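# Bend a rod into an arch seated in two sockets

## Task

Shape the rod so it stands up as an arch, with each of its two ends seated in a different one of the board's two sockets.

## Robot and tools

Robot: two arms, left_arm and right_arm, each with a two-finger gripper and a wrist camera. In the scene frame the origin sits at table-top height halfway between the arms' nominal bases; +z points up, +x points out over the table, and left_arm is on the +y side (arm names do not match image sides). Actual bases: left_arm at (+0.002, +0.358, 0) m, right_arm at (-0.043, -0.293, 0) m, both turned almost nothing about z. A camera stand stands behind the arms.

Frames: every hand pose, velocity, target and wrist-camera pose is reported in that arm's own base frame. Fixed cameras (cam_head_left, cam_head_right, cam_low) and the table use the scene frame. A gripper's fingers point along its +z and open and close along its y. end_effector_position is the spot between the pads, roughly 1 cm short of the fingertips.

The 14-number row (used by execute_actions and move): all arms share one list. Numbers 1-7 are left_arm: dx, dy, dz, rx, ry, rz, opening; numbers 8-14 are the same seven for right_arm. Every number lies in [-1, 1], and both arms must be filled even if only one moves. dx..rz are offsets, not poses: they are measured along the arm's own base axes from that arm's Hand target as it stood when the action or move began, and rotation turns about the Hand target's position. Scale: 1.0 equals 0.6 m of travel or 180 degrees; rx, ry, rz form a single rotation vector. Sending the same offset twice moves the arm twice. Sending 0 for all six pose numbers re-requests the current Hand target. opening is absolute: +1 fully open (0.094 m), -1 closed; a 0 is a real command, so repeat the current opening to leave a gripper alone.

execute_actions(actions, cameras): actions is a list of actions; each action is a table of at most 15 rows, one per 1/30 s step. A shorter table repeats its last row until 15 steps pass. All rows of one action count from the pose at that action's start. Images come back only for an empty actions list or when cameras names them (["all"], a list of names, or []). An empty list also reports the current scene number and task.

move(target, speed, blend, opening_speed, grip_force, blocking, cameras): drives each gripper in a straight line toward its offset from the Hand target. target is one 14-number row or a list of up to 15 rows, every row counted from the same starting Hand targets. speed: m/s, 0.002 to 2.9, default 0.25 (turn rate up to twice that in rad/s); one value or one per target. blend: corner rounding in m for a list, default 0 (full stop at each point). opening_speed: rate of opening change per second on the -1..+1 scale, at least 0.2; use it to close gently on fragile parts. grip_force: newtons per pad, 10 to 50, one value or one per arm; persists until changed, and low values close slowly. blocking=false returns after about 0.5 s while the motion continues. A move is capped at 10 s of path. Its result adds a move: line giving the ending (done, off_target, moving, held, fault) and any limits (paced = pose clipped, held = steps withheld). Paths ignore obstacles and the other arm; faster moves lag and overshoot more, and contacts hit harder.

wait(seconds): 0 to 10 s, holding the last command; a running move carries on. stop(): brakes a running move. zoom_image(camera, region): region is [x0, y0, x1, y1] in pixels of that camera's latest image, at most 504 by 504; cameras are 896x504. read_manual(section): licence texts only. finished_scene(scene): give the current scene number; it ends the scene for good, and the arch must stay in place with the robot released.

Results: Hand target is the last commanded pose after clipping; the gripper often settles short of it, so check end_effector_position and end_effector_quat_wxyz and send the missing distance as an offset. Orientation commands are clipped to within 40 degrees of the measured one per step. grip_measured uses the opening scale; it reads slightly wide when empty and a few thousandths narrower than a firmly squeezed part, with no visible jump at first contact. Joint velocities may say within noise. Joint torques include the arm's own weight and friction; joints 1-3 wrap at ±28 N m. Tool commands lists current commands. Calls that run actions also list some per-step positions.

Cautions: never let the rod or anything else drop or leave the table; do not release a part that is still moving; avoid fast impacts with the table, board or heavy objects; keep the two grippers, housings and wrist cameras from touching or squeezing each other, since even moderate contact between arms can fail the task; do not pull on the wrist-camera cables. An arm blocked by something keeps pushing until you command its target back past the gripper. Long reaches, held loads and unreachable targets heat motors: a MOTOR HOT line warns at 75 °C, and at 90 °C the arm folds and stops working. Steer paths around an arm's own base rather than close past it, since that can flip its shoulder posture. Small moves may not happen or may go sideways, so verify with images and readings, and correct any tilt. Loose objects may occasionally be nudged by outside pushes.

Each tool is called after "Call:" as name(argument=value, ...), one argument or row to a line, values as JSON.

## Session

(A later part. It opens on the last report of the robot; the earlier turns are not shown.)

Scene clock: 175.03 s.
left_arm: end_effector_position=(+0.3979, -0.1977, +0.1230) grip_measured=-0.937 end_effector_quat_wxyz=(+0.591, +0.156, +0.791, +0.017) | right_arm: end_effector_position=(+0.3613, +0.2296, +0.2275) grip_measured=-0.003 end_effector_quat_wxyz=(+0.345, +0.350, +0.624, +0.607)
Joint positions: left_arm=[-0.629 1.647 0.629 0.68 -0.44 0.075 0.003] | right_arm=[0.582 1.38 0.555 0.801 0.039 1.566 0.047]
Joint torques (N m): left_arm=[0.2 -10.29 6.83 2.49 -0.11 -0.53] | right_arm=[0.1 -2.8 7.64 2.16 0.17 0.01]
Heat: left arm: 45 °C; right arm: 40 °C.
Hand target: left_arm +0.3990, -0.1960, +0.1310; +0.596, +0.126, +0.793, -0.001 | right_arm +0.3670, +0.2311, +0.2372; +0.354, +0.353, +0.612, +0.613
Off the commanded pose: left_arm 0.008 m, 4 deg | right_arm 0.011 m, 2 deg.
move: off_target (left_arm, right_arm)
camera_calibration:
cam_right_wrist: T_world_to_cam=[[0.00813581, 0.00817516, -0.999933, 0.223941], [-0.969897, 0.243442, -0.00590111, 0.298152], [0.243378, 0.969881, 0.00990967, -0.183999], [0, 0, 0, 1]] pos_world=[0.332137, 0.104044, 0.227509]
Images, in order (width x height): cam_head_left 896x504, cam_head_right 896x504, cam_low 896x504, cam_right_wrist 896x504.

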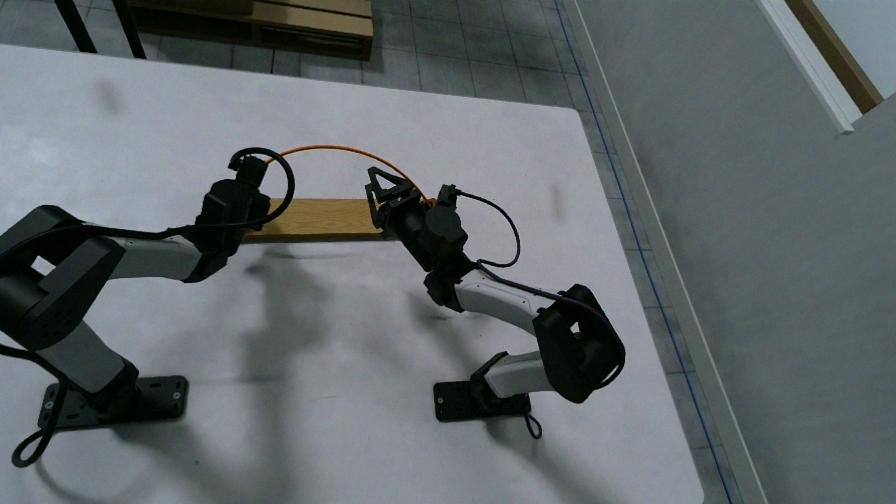

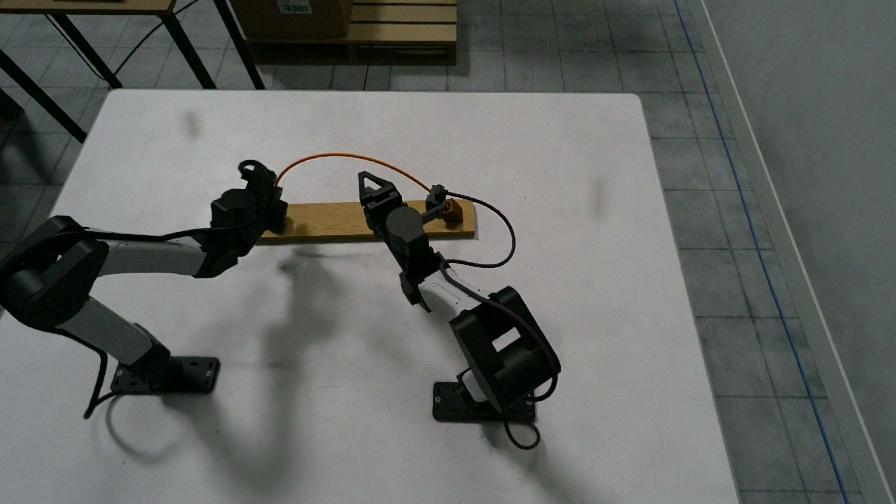

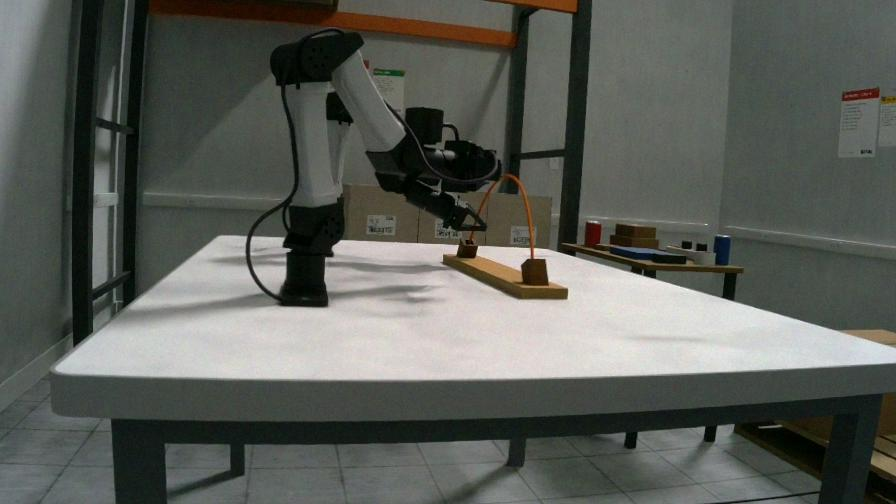

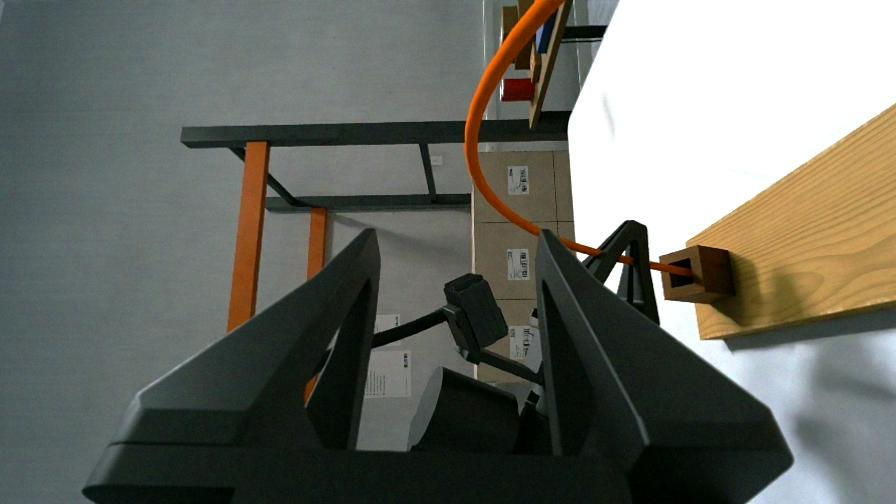

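Call:
move(
  target=[0,0,0,0,0,0,-1,0.111,0.061,0.004,0,0,0,0],
  speed=0.1,
  cameras=["cam_head_right","cam_right_wrist"],
)

Call:
zoom_image(
  camera="cam_head_right",
  region=[220, 100, 500, 260],
)

Scene clock: 181.67 s.
left_arm: end_effector_position=(+0.3979, -0.1977, +0.1230) grip_measured=-0.937 end_effector_quat_wxyz=(+0.591, +0.156, +0.791, +0.017) | right_arm: end_effector_position=(+0.4268, +0.2675, +0.2358) grip_measured=-0.003 end_effector_quat_wxyz=(+0.350, +0.350, +0.617, +0.611)
Joint positions: left_arm=[-0.629 1.647 0.629 0.68 -0.44 0.075 0.003] | right_arm=[0.574 1.666 0.844 0.814 0.039 1.567 0.047]
Joint torques (N m): left_arm=[0.17 -10.29 6.79 2.49 -0.11 -0.53] | right_arm=[-0.76 -4.78 7.64 2.02 0.02 -0.04]
Heat: left arm: 45 °C; right arm: 41 °C.
Hand target: left_arm +0.3990, -0.1960, +0.1310; +0.596, +0.126, +0.793, -0.001 | right_arm +0.4336, +0.2677, +0.2397; +0.354, +0.353, +0.612, +0.613
Off the commanded pose: left_arm 0.008 m, 4 deg | right_arm 0.008 m, 1 deg.
move: off_target (left_arm)
camera_calibration:
cam_right_wrist: T_world_to_cam=[[0.0216273, 0.0176707, -0.99961, 0.223048], [-0.967561, 0.2521, -0.0164773, 0.351682], [0.251711, 0.96754, 0.0225497, -0.242714], [0, 0, 0, 1]] pos_world=[0.396543, 0.142235, 0.234229]
Images, in order (width x height): cam_head_right 896x504, cam_right_wrist 896x504.

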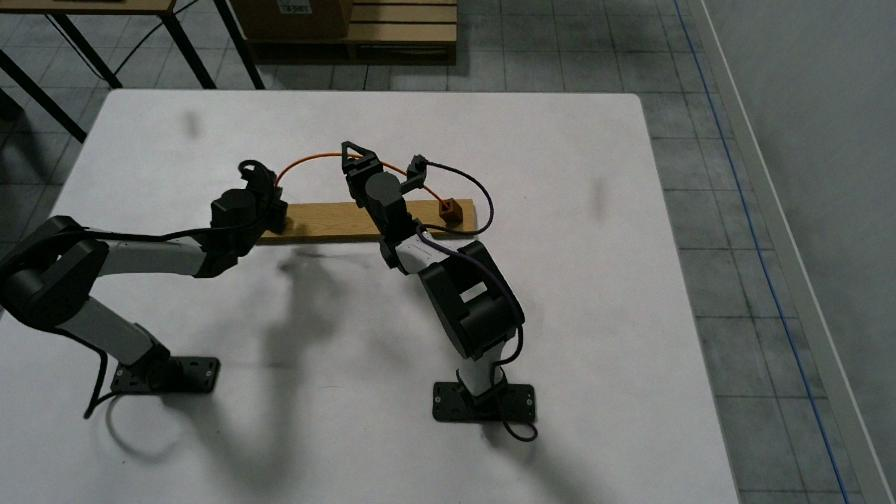

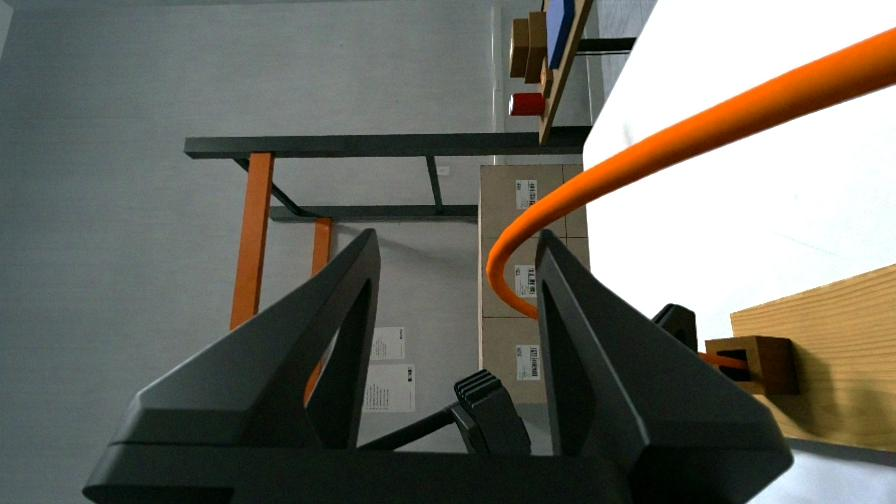

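Scaled by 1.800 from the camera's 896x504 image, which has a finer 1280x720 frame.

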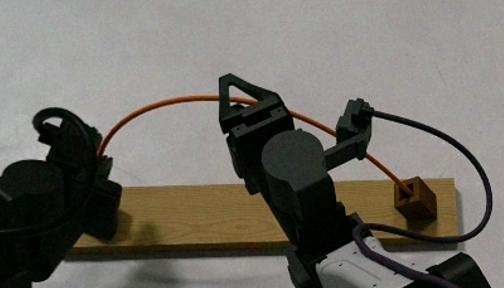

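Call:
move(
  target=[
    [0,0,0,0,0,0,-1,0.0,0.0,-0.017,0,0,0,0],
    [0,0,0,0,0,0,-1,0.022,0.012,-0.017,0,0,0,0],
  ],
  speed=0.06,
  blend=[0.005,0],
  cameras=["cam_low","cam_right_wrist"],
)

Call:
zoom_image(
  camera="cam_low",
  region=[400, 90, 620, 310],
)

Scene clock: 184.93 s.
left_arm: end_effector_position=(+0.3979, -0.1977, +0.1230) grip_measured=-0.937 end_effector_quat_wxyz=(+0.591, +0.156, +0.791, +0.017) | right_arm: end_effector_position=(+0.4400, +0.2742, +0.2243) grip_measured=-0.003 end_effector_quat_wxyz=(+0.350, +0.353, +0.620, +0.608)
Joint positions: left_arm=[-0.629 1.647 0.629 0.68 -0.44 0.075 0.003] | right_arm=[0.571 1.74 0.886 0.838 0.039 1.567 0.047]
Joint torques (N m): left_arm=[0.2 -10.32 6.79 2.48 -0.1 -0.53] | right_arm=[-0.76 -5.15 7.49 2.14 -0.01 -0.04]
Heat: left arm: 45 °C; right arm: 41 °C.
Hand target: left_arm +0.3990, -0.1960, +0.1310; +0.596, +0.126, +0.793, -0.001 | right_arm +0.4468, +0.2749, +0.2292; +0.354, +0.353, +0.612, +0.613
Off the commanded pose: left_arm 0.008 m, 4 deg | right_arm 0.009 m, 1 deg.
move: off_target (left_arm)
camera_calibration:
cam_right_wrist: T_world_to_cam=[[0.0142886, 0.0128659, -0.999815, 0.215709], [-0.966888, 0.254982, -0.0105368, 0.360251], [0.254799, 0.96686, 0.0160832, -0.252025], [0, 0, 0, 1]] pos_world=[0.409456, 0.14904, 0.223519]
Images, in order (width x height): cam_low 896x504, cam_right_wrist 896x504.

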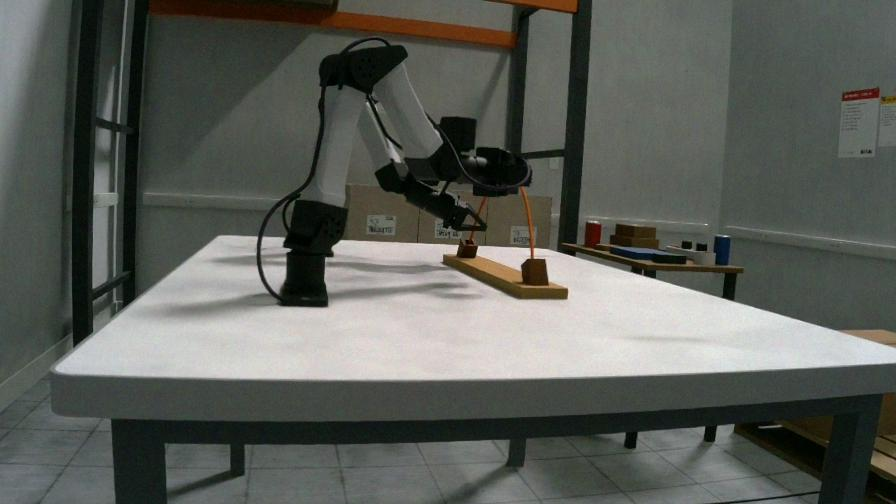

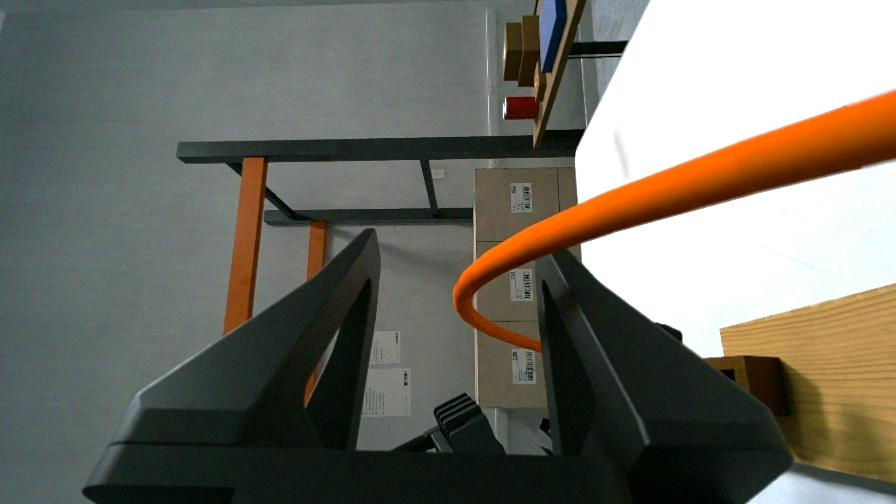

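Scaled by 2.291 from the camera's 896x504 image, which has a finer 1280x720 frame.

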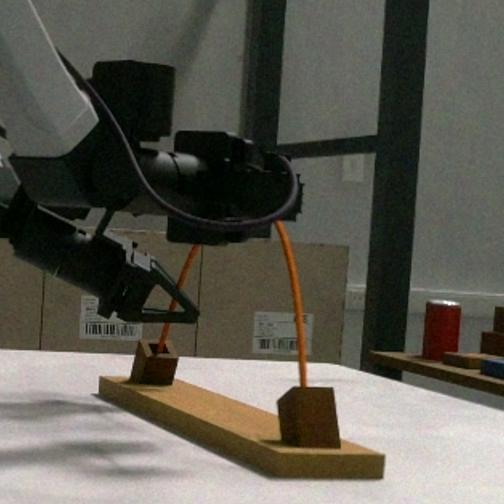

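Call:
move(
  target=[0,0,0,0,0,0,-1,0.0145,0.0083,-0.003,0,0,0,0],
  speed=0.06,
  cameras=["cam_right_wrist"],
)

Scene clock: 187.53 s.
left_arm: end_effector_position=(+0.3979, -0.1977, +0.1230) grip_measured=-0.937 end_effector_quat_wxyz=(+0.591, +0.156, +0.791, +0.017) | right_arm: end_effector_position=(+0.4485, +0.2797, +0.2228) grip_measured=-0.003 end_effector_quat_wxyz=(+0.350, +0.352, +0.619, +0.608)
Joint positions: left_arm=[-0.629 1.647 0.629 0.68 -0.44 0.075 0.003] | right_arm=[0.571 1.778 0.925 0.838 0.039 1.567 0.047]
Joint torques (N m): left_arm=[0.18 -10.26 6.79 2.49 -0.1 -0.53] | right_arm=[-0.87 -5.44 7.46 2.12 -0.02 -0.04]
Heat: left arm: 45 °C; right arm: 41 °C.
Hand target: left_arm +0.3990, -0.1960, +0.1310; +0.596, +0.126, +0.793, -0.001 | right_arm +0.4555, +0.2799, +0.2275; +0.354, +0.353, +0.612, +0.613
Off the commanded pose: left_arm 0.008 m, 4 deg | right_arm 0.008 m, 1 deg.
move: off_target (left_arm)
camera_calibration:
cam_right_wrist: T_world_to_cam=[[0.0152707, 0.0134302, -0.999793, 0.213419], [-0.966896, 0.254919, -0.0113439, 0.367171], [0.254714, 0.966869, 0.0168784, -0.259502], [0, 0, 0, 1]] pos_world=[0.417855, 0.154439, 0.22192]
Images, in order (width x height): cam_right_wrist 896x504.

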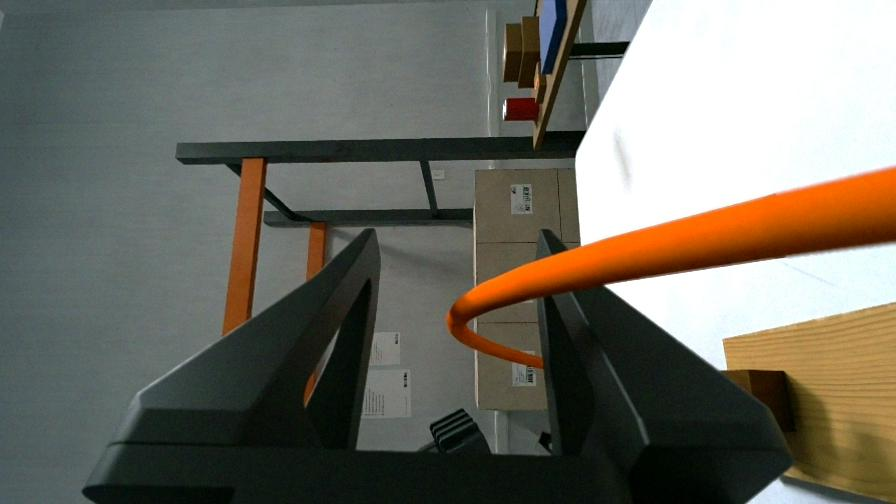

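Call:
move(
  target=[0,0,0,0,0,0,-1,0.0,0.0,0,0,0,0,-1],
  opening_speed=0.35,
  cameras=["cam_right_wrist"],
)

Scene clock: 191.97 s.
left_arm: end_effector_position=(+0.3979, -0.1976, +0.1230) grip_measured=-0.937 end_effector_quat_wxyz=(+0.591, +0.156, +0.791, +0.017) | right_arm: end_effector_position=(+0.4491, +0.2802, +0.2290) grip_measured=-0.905 end_effector_quat_wxyz=(+0.345, +0.357, +0.608, +0.620)
Joint positions: left_arm=[-0.629 1.647 0.629 0.68 -0.44 0.074 0.003] | right_arm=[0.571 1.778 0.93 0.854 0.039 1.594 0.004]
Joint torques (N m): left_arm=[0.17 -10.28 6.79 2.49 -0.11 -0.53] | right_arm=[-0.85 -5.41 7.17 1.95 -0.01 -0.31]
Heat: left arm: 45 °C; right arm: 41 °C.
Hand target: left_arm +0.3990, -0.1960, +0.1310; +0.596, +0.126, +0.793, -0.001 | right_arm +0.4555, +0.2799, +0.2275; +0.354, +0.353, +0.612, +0.613
Off the commanded pose: left_arm 0.008 m, 4 deg | right_arm 0.007 m, 1 deg.
move: off_target (left_arm)
camera_calibration:
cam_right_wrist: T_world_to_cam=[[0.0186284, 0.0481836, -0.998665, 0.208129], [-0.967006, 0.25469, -0.00574954, 0.366549], [0.254073, 0.965821, 0.0513383, -0.267535], [0, 0, 0, 1]] pos_world=[0.418551, 0.155006, 0.223694]
Images, in order (width x height): cam_right_wrist 896x504.

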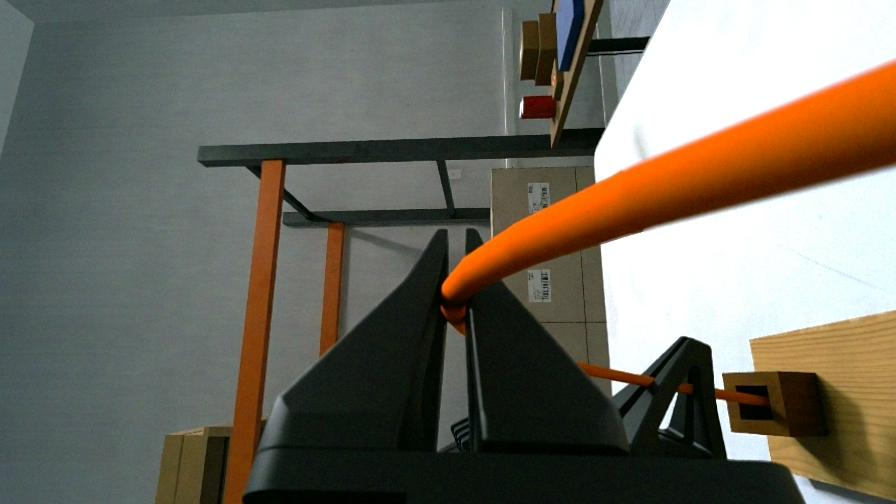

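Call:
move(
  target=[0,0,0,0,0,0,-0.6,0.0,0.0,0,0,0,0,-1],
  opening_speed=0.25,
  cameras=["cam_low","cam_left_wrist","cam_head_right"],
)

Scene clock: 195.33 s.
left_arm: end_effector_position=(+0.3972, -0.1979, +0.1209) grip_measured=-0.602 end_effector_quat_wxyz=(+0.588, +0.139, +0.797, +0.003) | right_arm: end_effector_position=(+0.4512, +0.2768, +0.2302) grip_measured=-0.906 end_effector_quat_wxyz=(+0.348, +0.359, +0.605, +0.620)
Joint positions: left_arm=[-0.629 1.647 0.629 0.671 -0.436 0.027 0.019] | right_arm=[0.563 1.778 0.93 0.858 0.039 1.593 0.004]
Joint torques (N m): left_arm=[0.2 -10.35 6.91 2.55 -0.14 -0.1] | right_arm=[-0.24 -5.39 7.16 1.9 -0.01 -0.28]
Heat: left arm: 45 °C; right arm: 41 °C.
Hand target: left_arm +0.3991, -0.1960, +0.1310; +0.596, +0.126, +0.793, -0.001 | right_arm +0.4554, +0.2800, +0.2274; +0.354, +0.353, +0.612, +0.613
Off the commanded pose: left_arm 0.010 m, 2 deg | right_arm 0.006 m, 1 deg.
move: done
camera_calibration:
cam_left_wrist: T_world_to_cam=[[-0.210504, -0.949809, -0.23141, -0.0728572], [-0.847745, 0.29524, -0.440639, 0.452336], [0.486844, 0.103421, -0.867345, 0.0630433], [0, 0, 0, 1]] pos_world=[0.337436, -0.209268, 0.237137]
Images, in order (width x height): cam_head_right 896x504, cam_low 896x504, cam_left_wrist 896x504.

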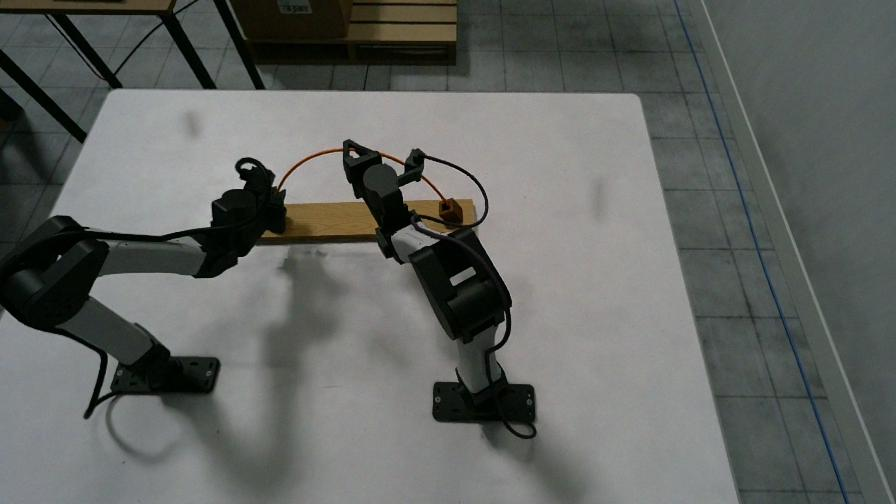

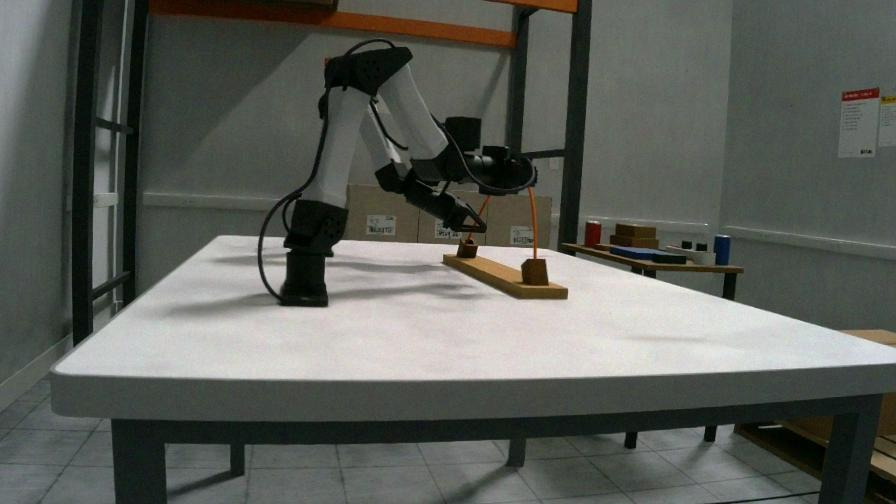

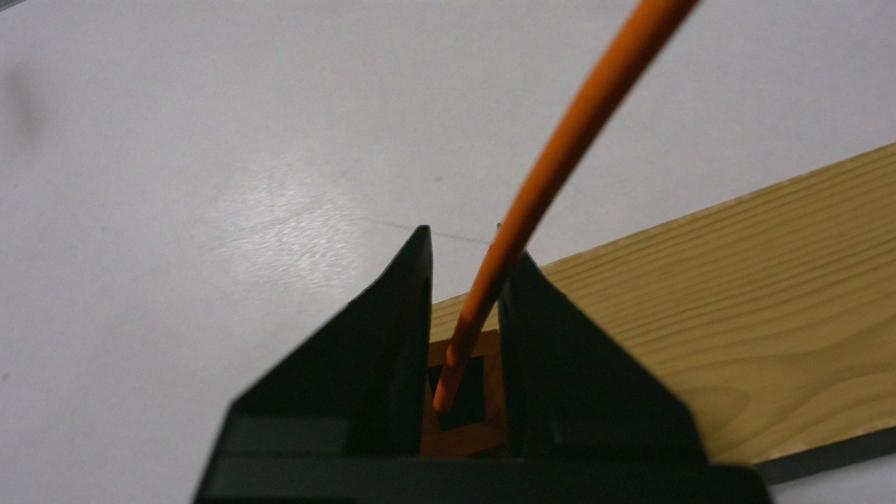

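Call:
move(
  target=[
    [0,0,0.0,0,0,0,0,0.0,0.0,0,0,0,0,-1],
    [-0.15,0.028,0.05,0,0,0,0,0.0,0.0,0,0,0,0,-1],
  ],
  opening_speed=0.8,
  speed=0.12,
  cameras=["cam_low","cam_head_left","cam_head_right","cam_right_wrist"],
)

Call:
zoom_image(
  camera="cam_low",
  region=[400, 90, 620, 310],
)

Call:
zoom_image(
  camera="cam_head_right",
  region=[240, 120, 500, 250],
)

Call:
zoom_image(
  camera="cam_head_left",
  region=[220, 120, 480, 250],
)

Scene clock: 200.07 s.
left_arm: end_effector_position=(+0.3115, -0.1812, +0.1598) grip_measured=-0.002 end_effector_quat_wxyz=(+0.595, +0.134, +0.793, +0.001) | right_arm: end_effector_position=(+0.4512, +0.2768, +0.2302) grip_measured=-0.906 end_effector_quat_wxyz=(+0.348, +0.359, +0.605, +0.620)
Joint positions: left_arm=[-0.806 1.194 0.45 0.379 -0.608 -0.045 0.047] | right_arm=[0.563 1.778 0.93 0.858 0.039 1.593 0.004]
Joint torques (N m): left_arm=[-0.68 -5.78 6.64 2.47 -0.23 -0.12] | right_arm=[-0.21 -5.38 7.16 1.9 -0.01 -0.28]
Heat: left arm: 45 °C; right arm: 41 °C.
Hand target: left_arm +0.3091, -0.1792, +0.1610; +0.596, +0.126, +0.793, -0.001 | right_arm +0.4554, +0.2800, +0.2274; +0.354, +0.353, +0.612, +0.613
Off the commanded pose: left_arm 0.003 m, 1 deg | right_arm 0.006 m, 1 deg.
move: done
camera_calibration:
cam_right_wrist: T_world_to_cam=[[0.0232331, 0.0498739, -0.998485, 0.206834], [-0.965018, 0.262014, -0.0093669, 0.367407], [0.26115, 0.963774, 0.0542167, -0.268098], [0, 0, 0, 1]] pos_world=[0.419763, 0.151804, 0.224497]
Images, in order (width x height): cam_head_left 896x504, cam_head_right 896x504, cam_low 896x504, cam_right_wrist 896x504.

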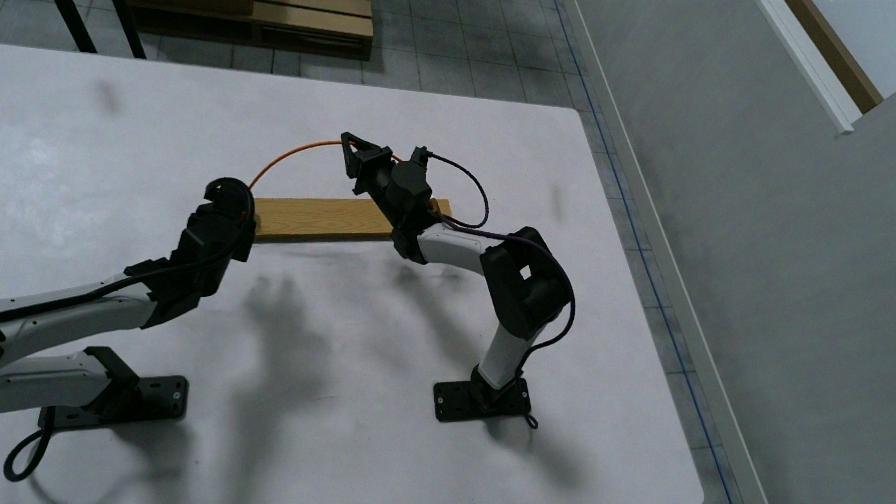

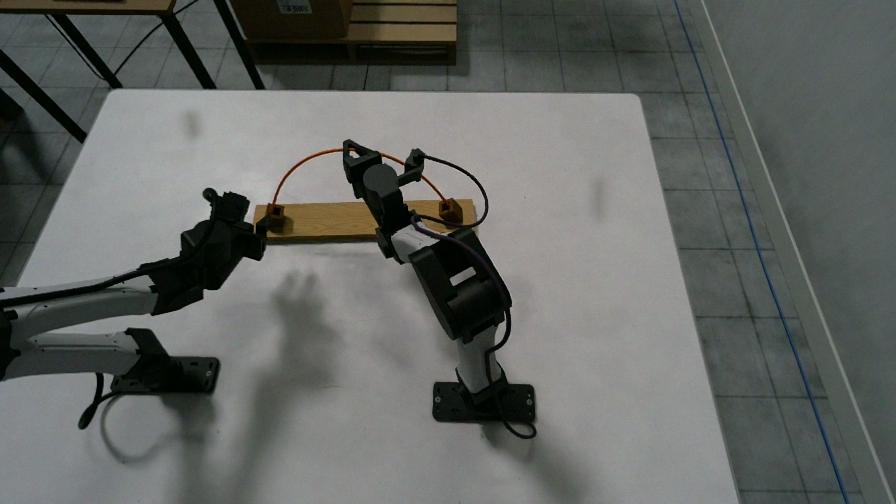

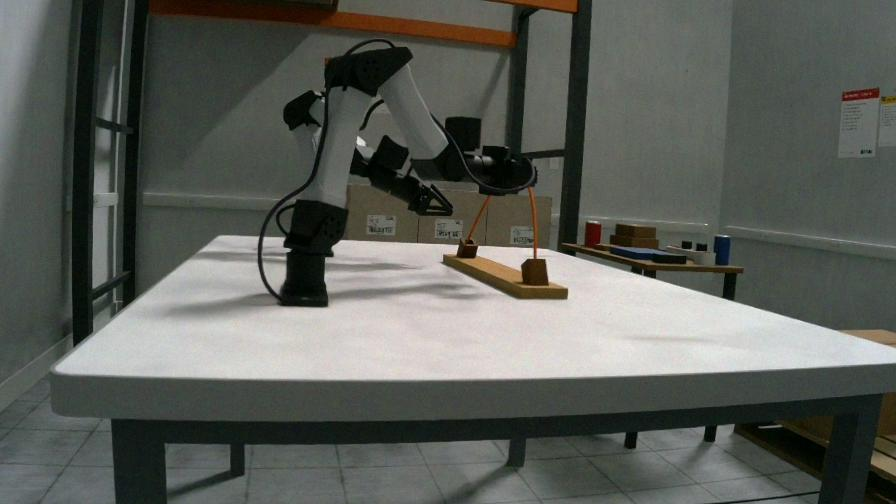

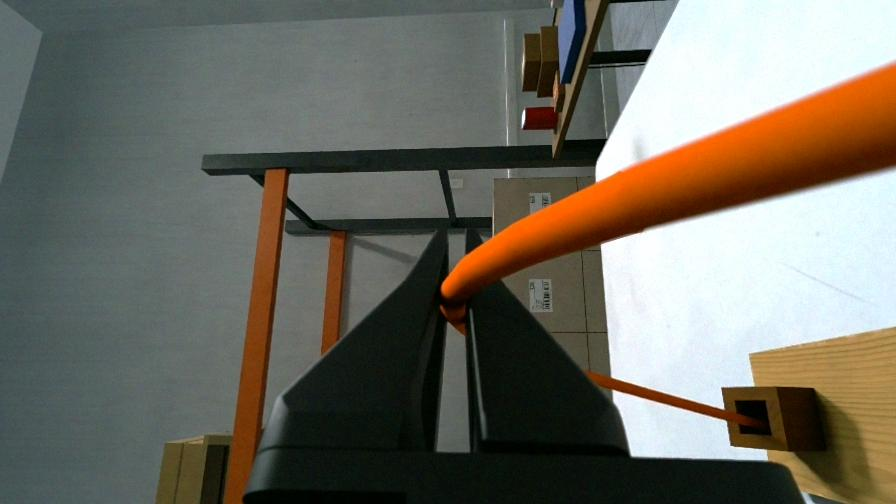

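Scaled by 2.291 from the camera's 896x504 image, which has a finer 1280x720 frame.

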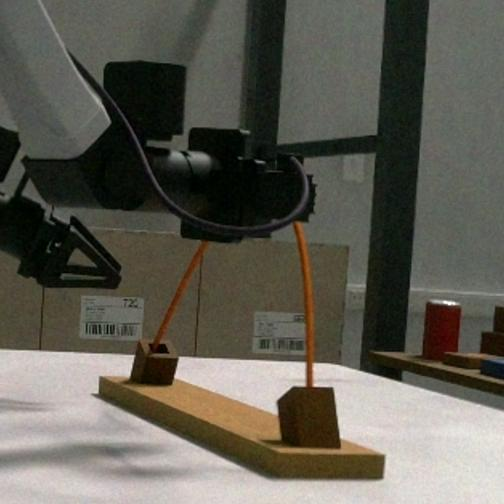

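Scaled by 1.938 from the camera's 896x504 image, which has a finer 1280x720 frame.

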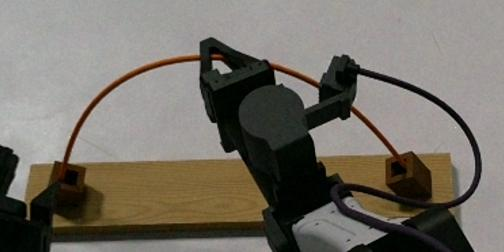

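Scaled by 1.938 from the camera's 896x504 image, which has a finer 1280x720 frame.

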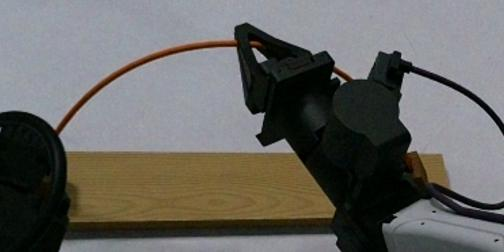

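Call:
move(
  target=[-0.04,0.02,0.03,0,0,0,-0.2,-0.047,-0.003,0.005,0,0,0,-1],
  speed=0.04,
  cameras=["cam_low","cam_head_left","cam_head_right"],
)

Call:
zoom_image(
  camera="cam_low",
  region=[400, 90, 620, 310],
)

Call:
zoom_image(
  camera="cam_head_right",
  region=[240, 120, 500, 250],
)

Call:
zoom_image(
  camera="cam_head_left",
  region=[220, 120, 480, 250],
)

Scene clock: 212.90 s.
left_arm: end_effector_position=(+0.2879, -0.1695, +0.1804) grip_measured=-0.198 end_effector_quat_wxyz=(+0.596, +0.133, +0.792, +0.000) | right_arm: end_effector_position=(+0.4372, +0.2721, +0.2275) grip_measured=-0.906 end_effector_quat_wxyz=(+0.354, +0.367, +0.603, +0.614)
Joint positions: left_arm=[-0.854 1.012 0.45 0.189 -0.653 -0.067 0.038] | right_arm=[0.585 1.733 0.869 0.869 0.084 1.593 0.004]
Joint torques (N m): left_arm=[-0.83 -4.15 6.75 2.43 -0.26 -0.11] | right_arm=[1.21 -8.55 4.41 1.86 -0.06 -0.28]
Heat: left arm: 45 °C; right arm: 41 °C.
Hand target: left_arm +0.2851, -0.1672, +0.1790; +0.596, +0.126, +0.793, +0.000 | right_arm +0.4272, +0.2782, +0.2307; +0.354, +0.353, +0.612, +0.613
Off the commanded pose: left_arm 0.004 m, 1 deg | right_arm 0.012 m, 2 deg.
move: off_target (right_arm)
Images, in order (width x height): cam_head_left 896x504, cam_head_right 896x504, cam_low 896x504.

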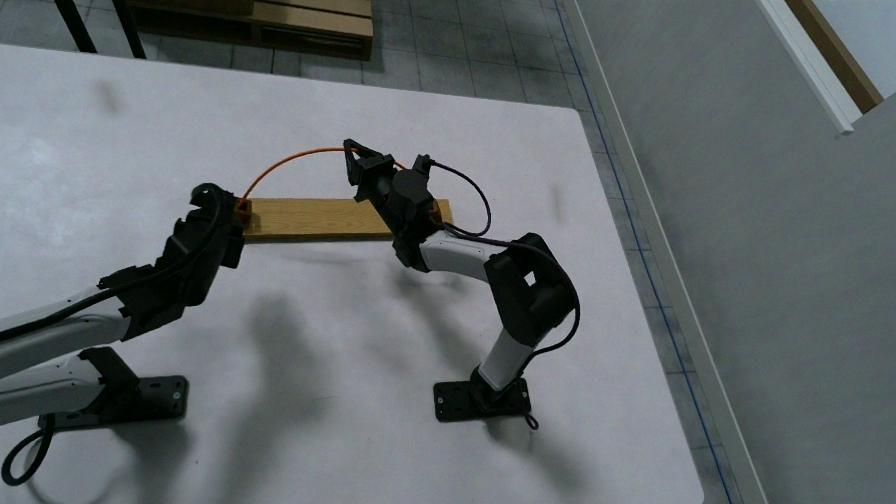

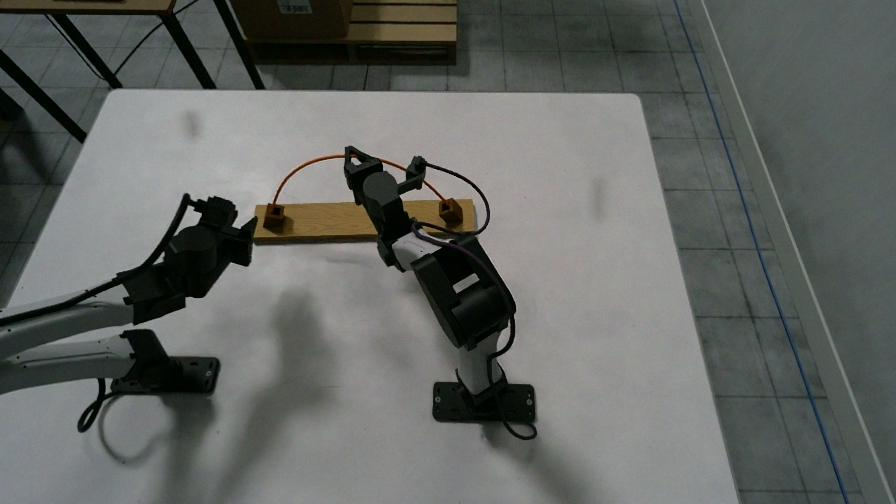

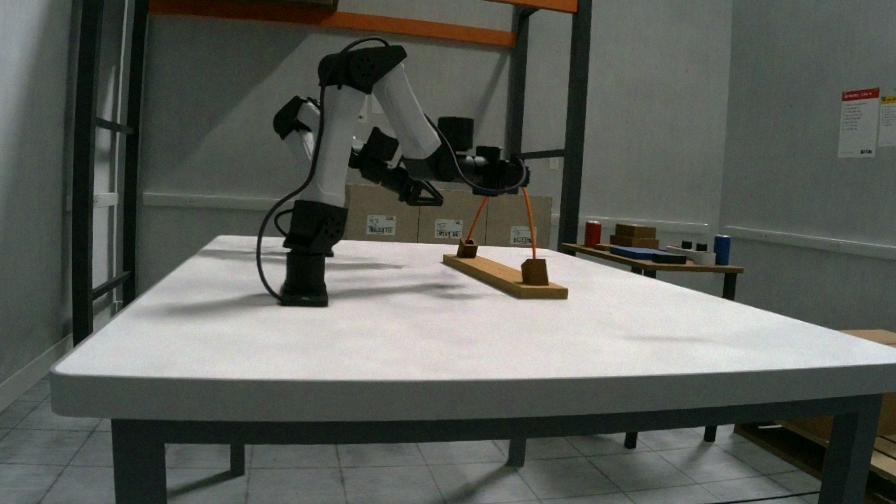

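Scaled by 2.291 from the camera's 896x504 image, which has a finer 1280x720 frame.

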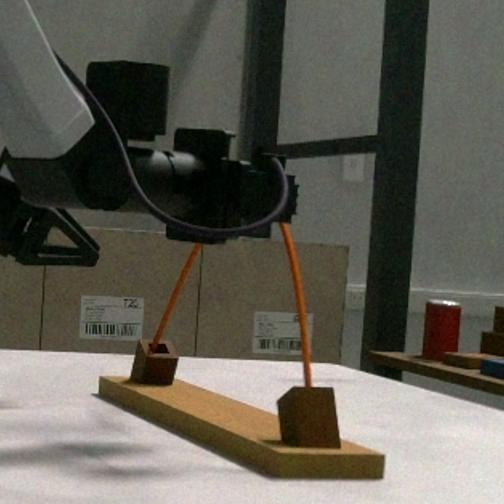

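Scaled by 1.938 from the camera's 896x504 image, which has a finer 1280x720 frame.

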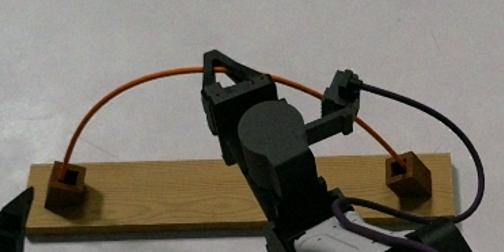

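Scaled by 1.938 from the camera's 896x504 image, which has a finer 1280x720 frame.

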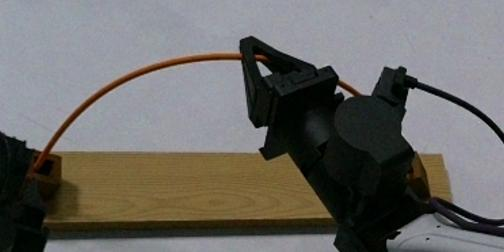

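Call:
move(
  target=[0,0,0,0,0,0,-0.2,-0.036,-0.0,0.004,0,0,0,-1],
  speed=0.04,
  cameras=["cam_low","cam_head_left","cam_head_right"],
)

Call:
zoom_image(
  camera="cam_low",
  region=[400, 90, 620, 310],
)

Call:
zoom_image(
  camera="cam_head_right",
  region=[240, 120, 500, 250],
)

Call:
zoom_image(
  camera="cam_head_left",
  region=[220, 120, 480, 250],
)

Scene clock: 221.90 s.
left_arm: end_effector_position=(+0.2879, -0.1695, +0.1803) grip_measured=-0.198 end_effector_quat_wxyz=(+0.596, +0.133, +0.792, +0.000) | right_arm: end_effector_position=(+0.4135, +0.2757, +0.2291) grip_measured=-0.906 end_effector_quat_wxyz=(+0.350, +0.363, +0.606, +0.616)
Joint positions: left_arm=[-0.854 1.012 0.45 0.189 -0.653 -0.067 0.038] | right_arm=[0.628 1.667 0.8 0.87 0.113 1.593 0.004]
Joint torques (N m): left_arm=[-0.8 -4.19 6.76 2.42 -0.25 -0.11] | right_arm=[0.88 -8.23 4.6 1.81 0.02 -0.28]
Heat: left arm: 45 °C; right arm: 42 °C.
Hand target: left_arm +0.2851, -0.1672, +0.1790; +0.596, +0.126, +0.793, -0.001 | right_arm +0.4056, +0.2782, +0.2331; +0.354, +0.353, +0.612, +0.613
Off the commanded pose: left_arm 0.004 m, 1 deg | right_arm 0.009 m, 1 deg.
move: done
Images, in order (width x height): cam_head_left 896x504, cam_head_right 896x504, cam_low 896x504.

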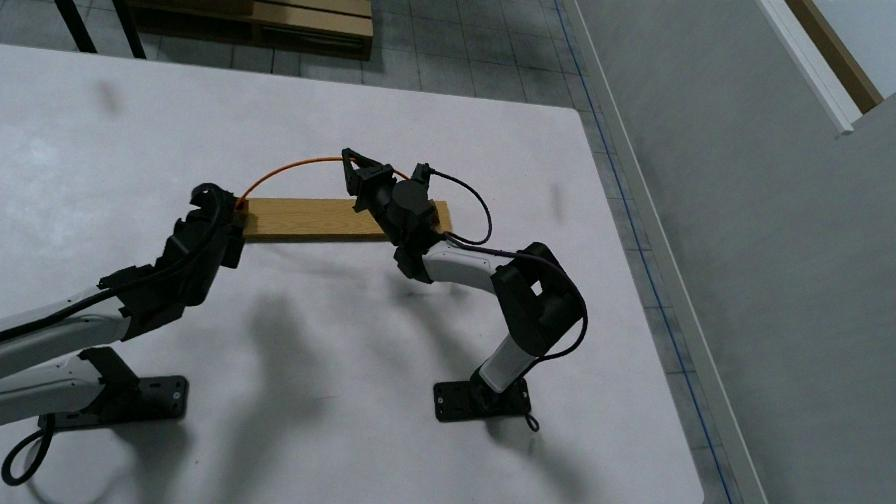

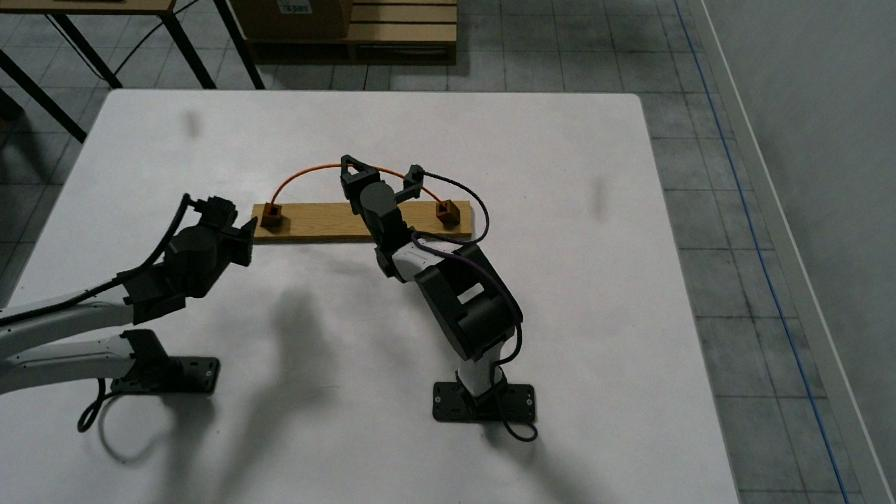

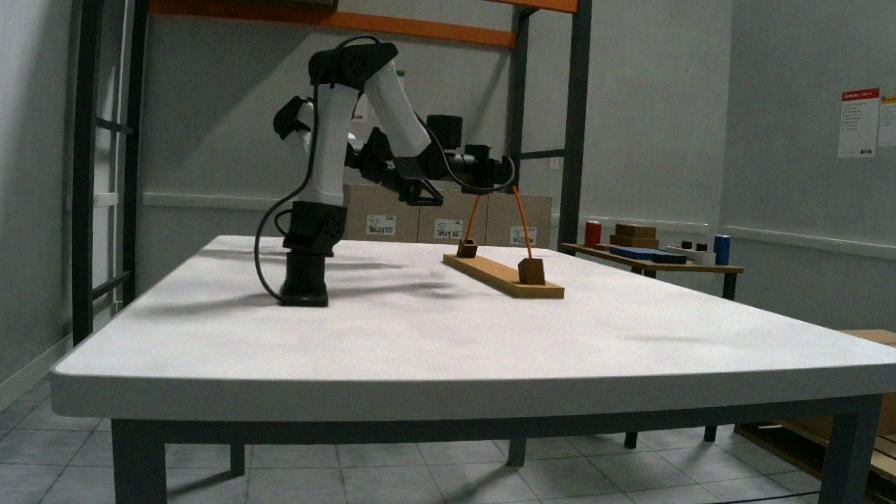

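Scaled by 2.291 from the camera's 896x504 image, which has a finer 1280x720 frame.

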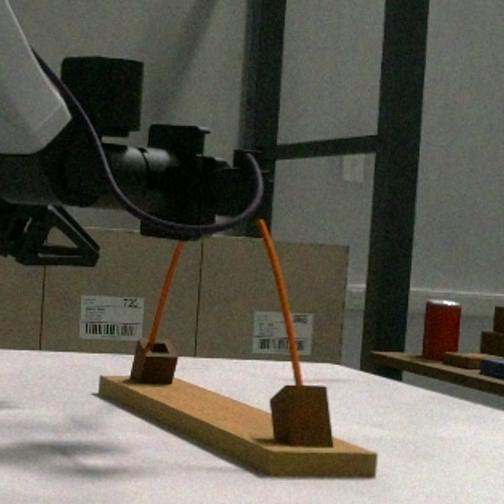

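Scaled by 1.938 from the camera's 896x504 image, which has a finer 1280x720 frame.

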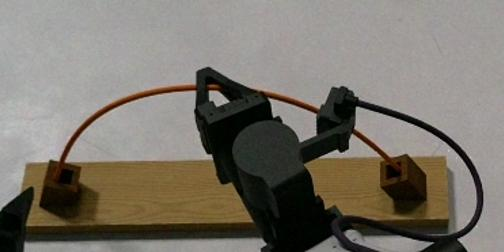

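Scaled by 1.938 from the camera's 896x504 image, which has a finer 1280x720 frame.

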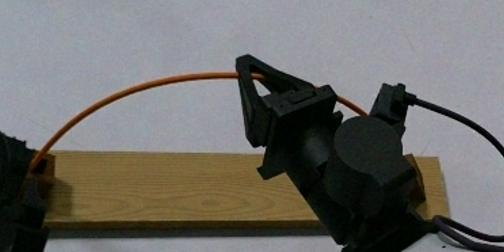

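Call:
move(
  target=[0,0,0,0,0,0,-0.2,-0.015,-0.0,0.0,0,0,0,-1],
  speed=0.03,
  cameras=["cam_low","cam_head_right"],
)

Call:
zoom_image(
  camera="cam_low",
  region=[400, 90, 620, 310],
)

Call:
zoom_image(
  camera="cam_head_right",
  region=[240, 120, 500, 250],
)

Scene clock: 226.67 s.
left_arm: end_effector_position=(+0.2879, -0.1695, +0.1803) grip_measured=-0.198 end_effector_quat_wxyz=(+0.596, +0.133, +0.792, +0.000) | right_arm: end_effector_position=(+0.4049, +0.2750, +0.2287) grip_measured=-0.906 end_effector_quat_wxyz=(+0.350, +0.364, +0.606, +0.615)
Joint positions: left_arm=[-0.854 1.012 0.45 0.189 -0.653 -0.067 0.038] | right_arm=[0.643 1.641 0.772 0.87 0.132 1.593 0.004]
Joint torques (N m): left_arm=[-0.83 -4.19 6.74 2.43 -0.25 -0.11] | right_arm=[0.99 -7.99 4.64 1.83 0.03 -0.28]
Heat: left arm: 45 °C; right arm: 42 °C.
Hand target: left_arm +0.2851, -0.1672, +0.1790; +0.596, +0.126, +0.793, -0.001 | right_arm +0.3967, +0.2782, +0.2331; +0.354, +0.353, +0.612, +0.613
Off the commanded pose: left_arm 0.004 m, 1 deg | right_arm 0.010 m, 2 deg.
move: done
Images, in order (width x height): cam_head_right 896x504, cam_low 896x504.

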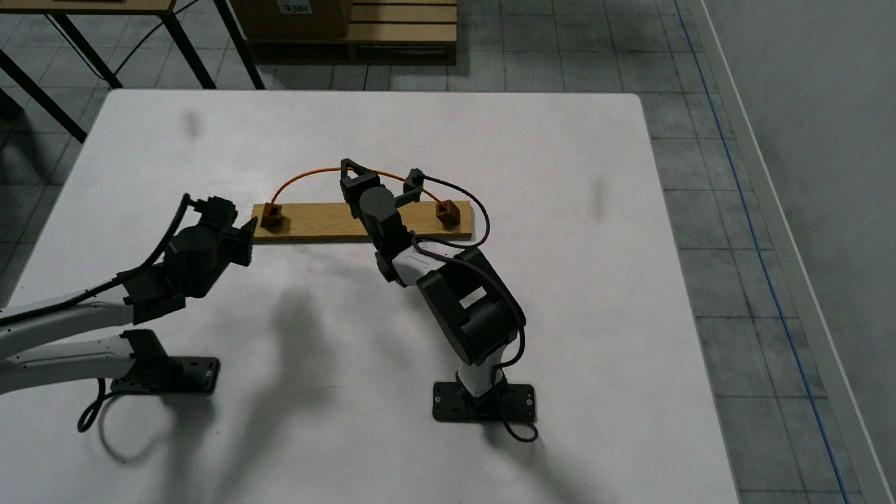

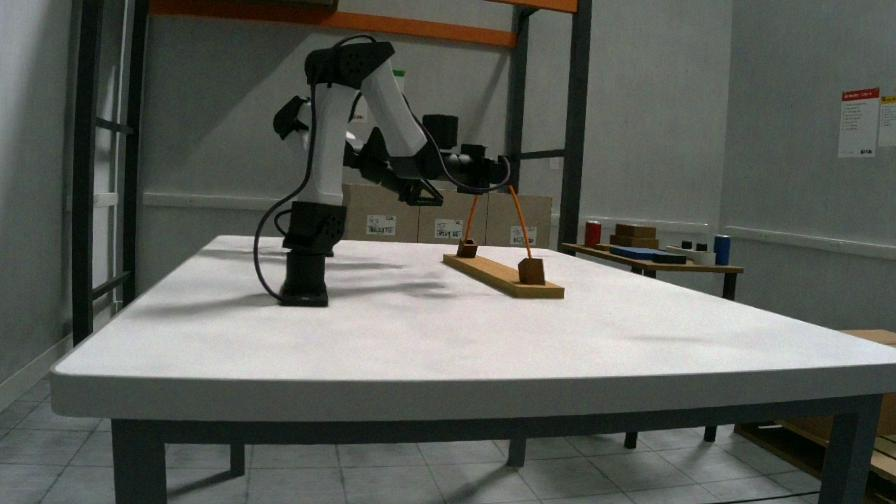

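Scaled by 2.291 from the camera's 896x504 image, which has a finer 1280x720 frame.

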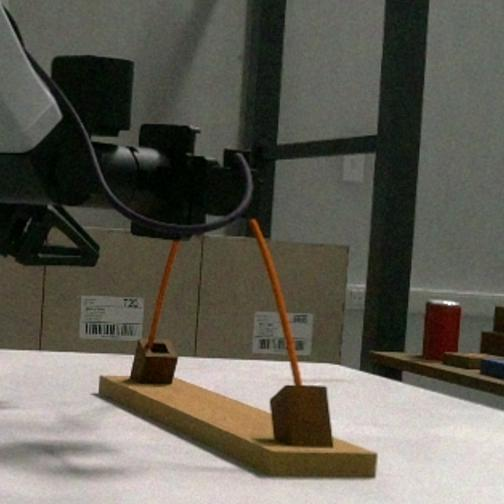

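Scaled by 1.938 from the camera's 896x504 image, which has a finer 1280x720 frame.

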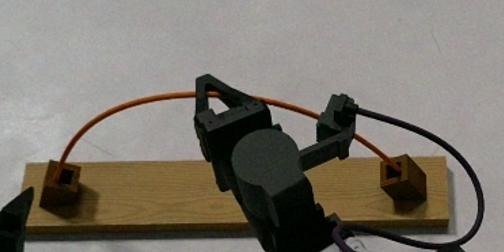

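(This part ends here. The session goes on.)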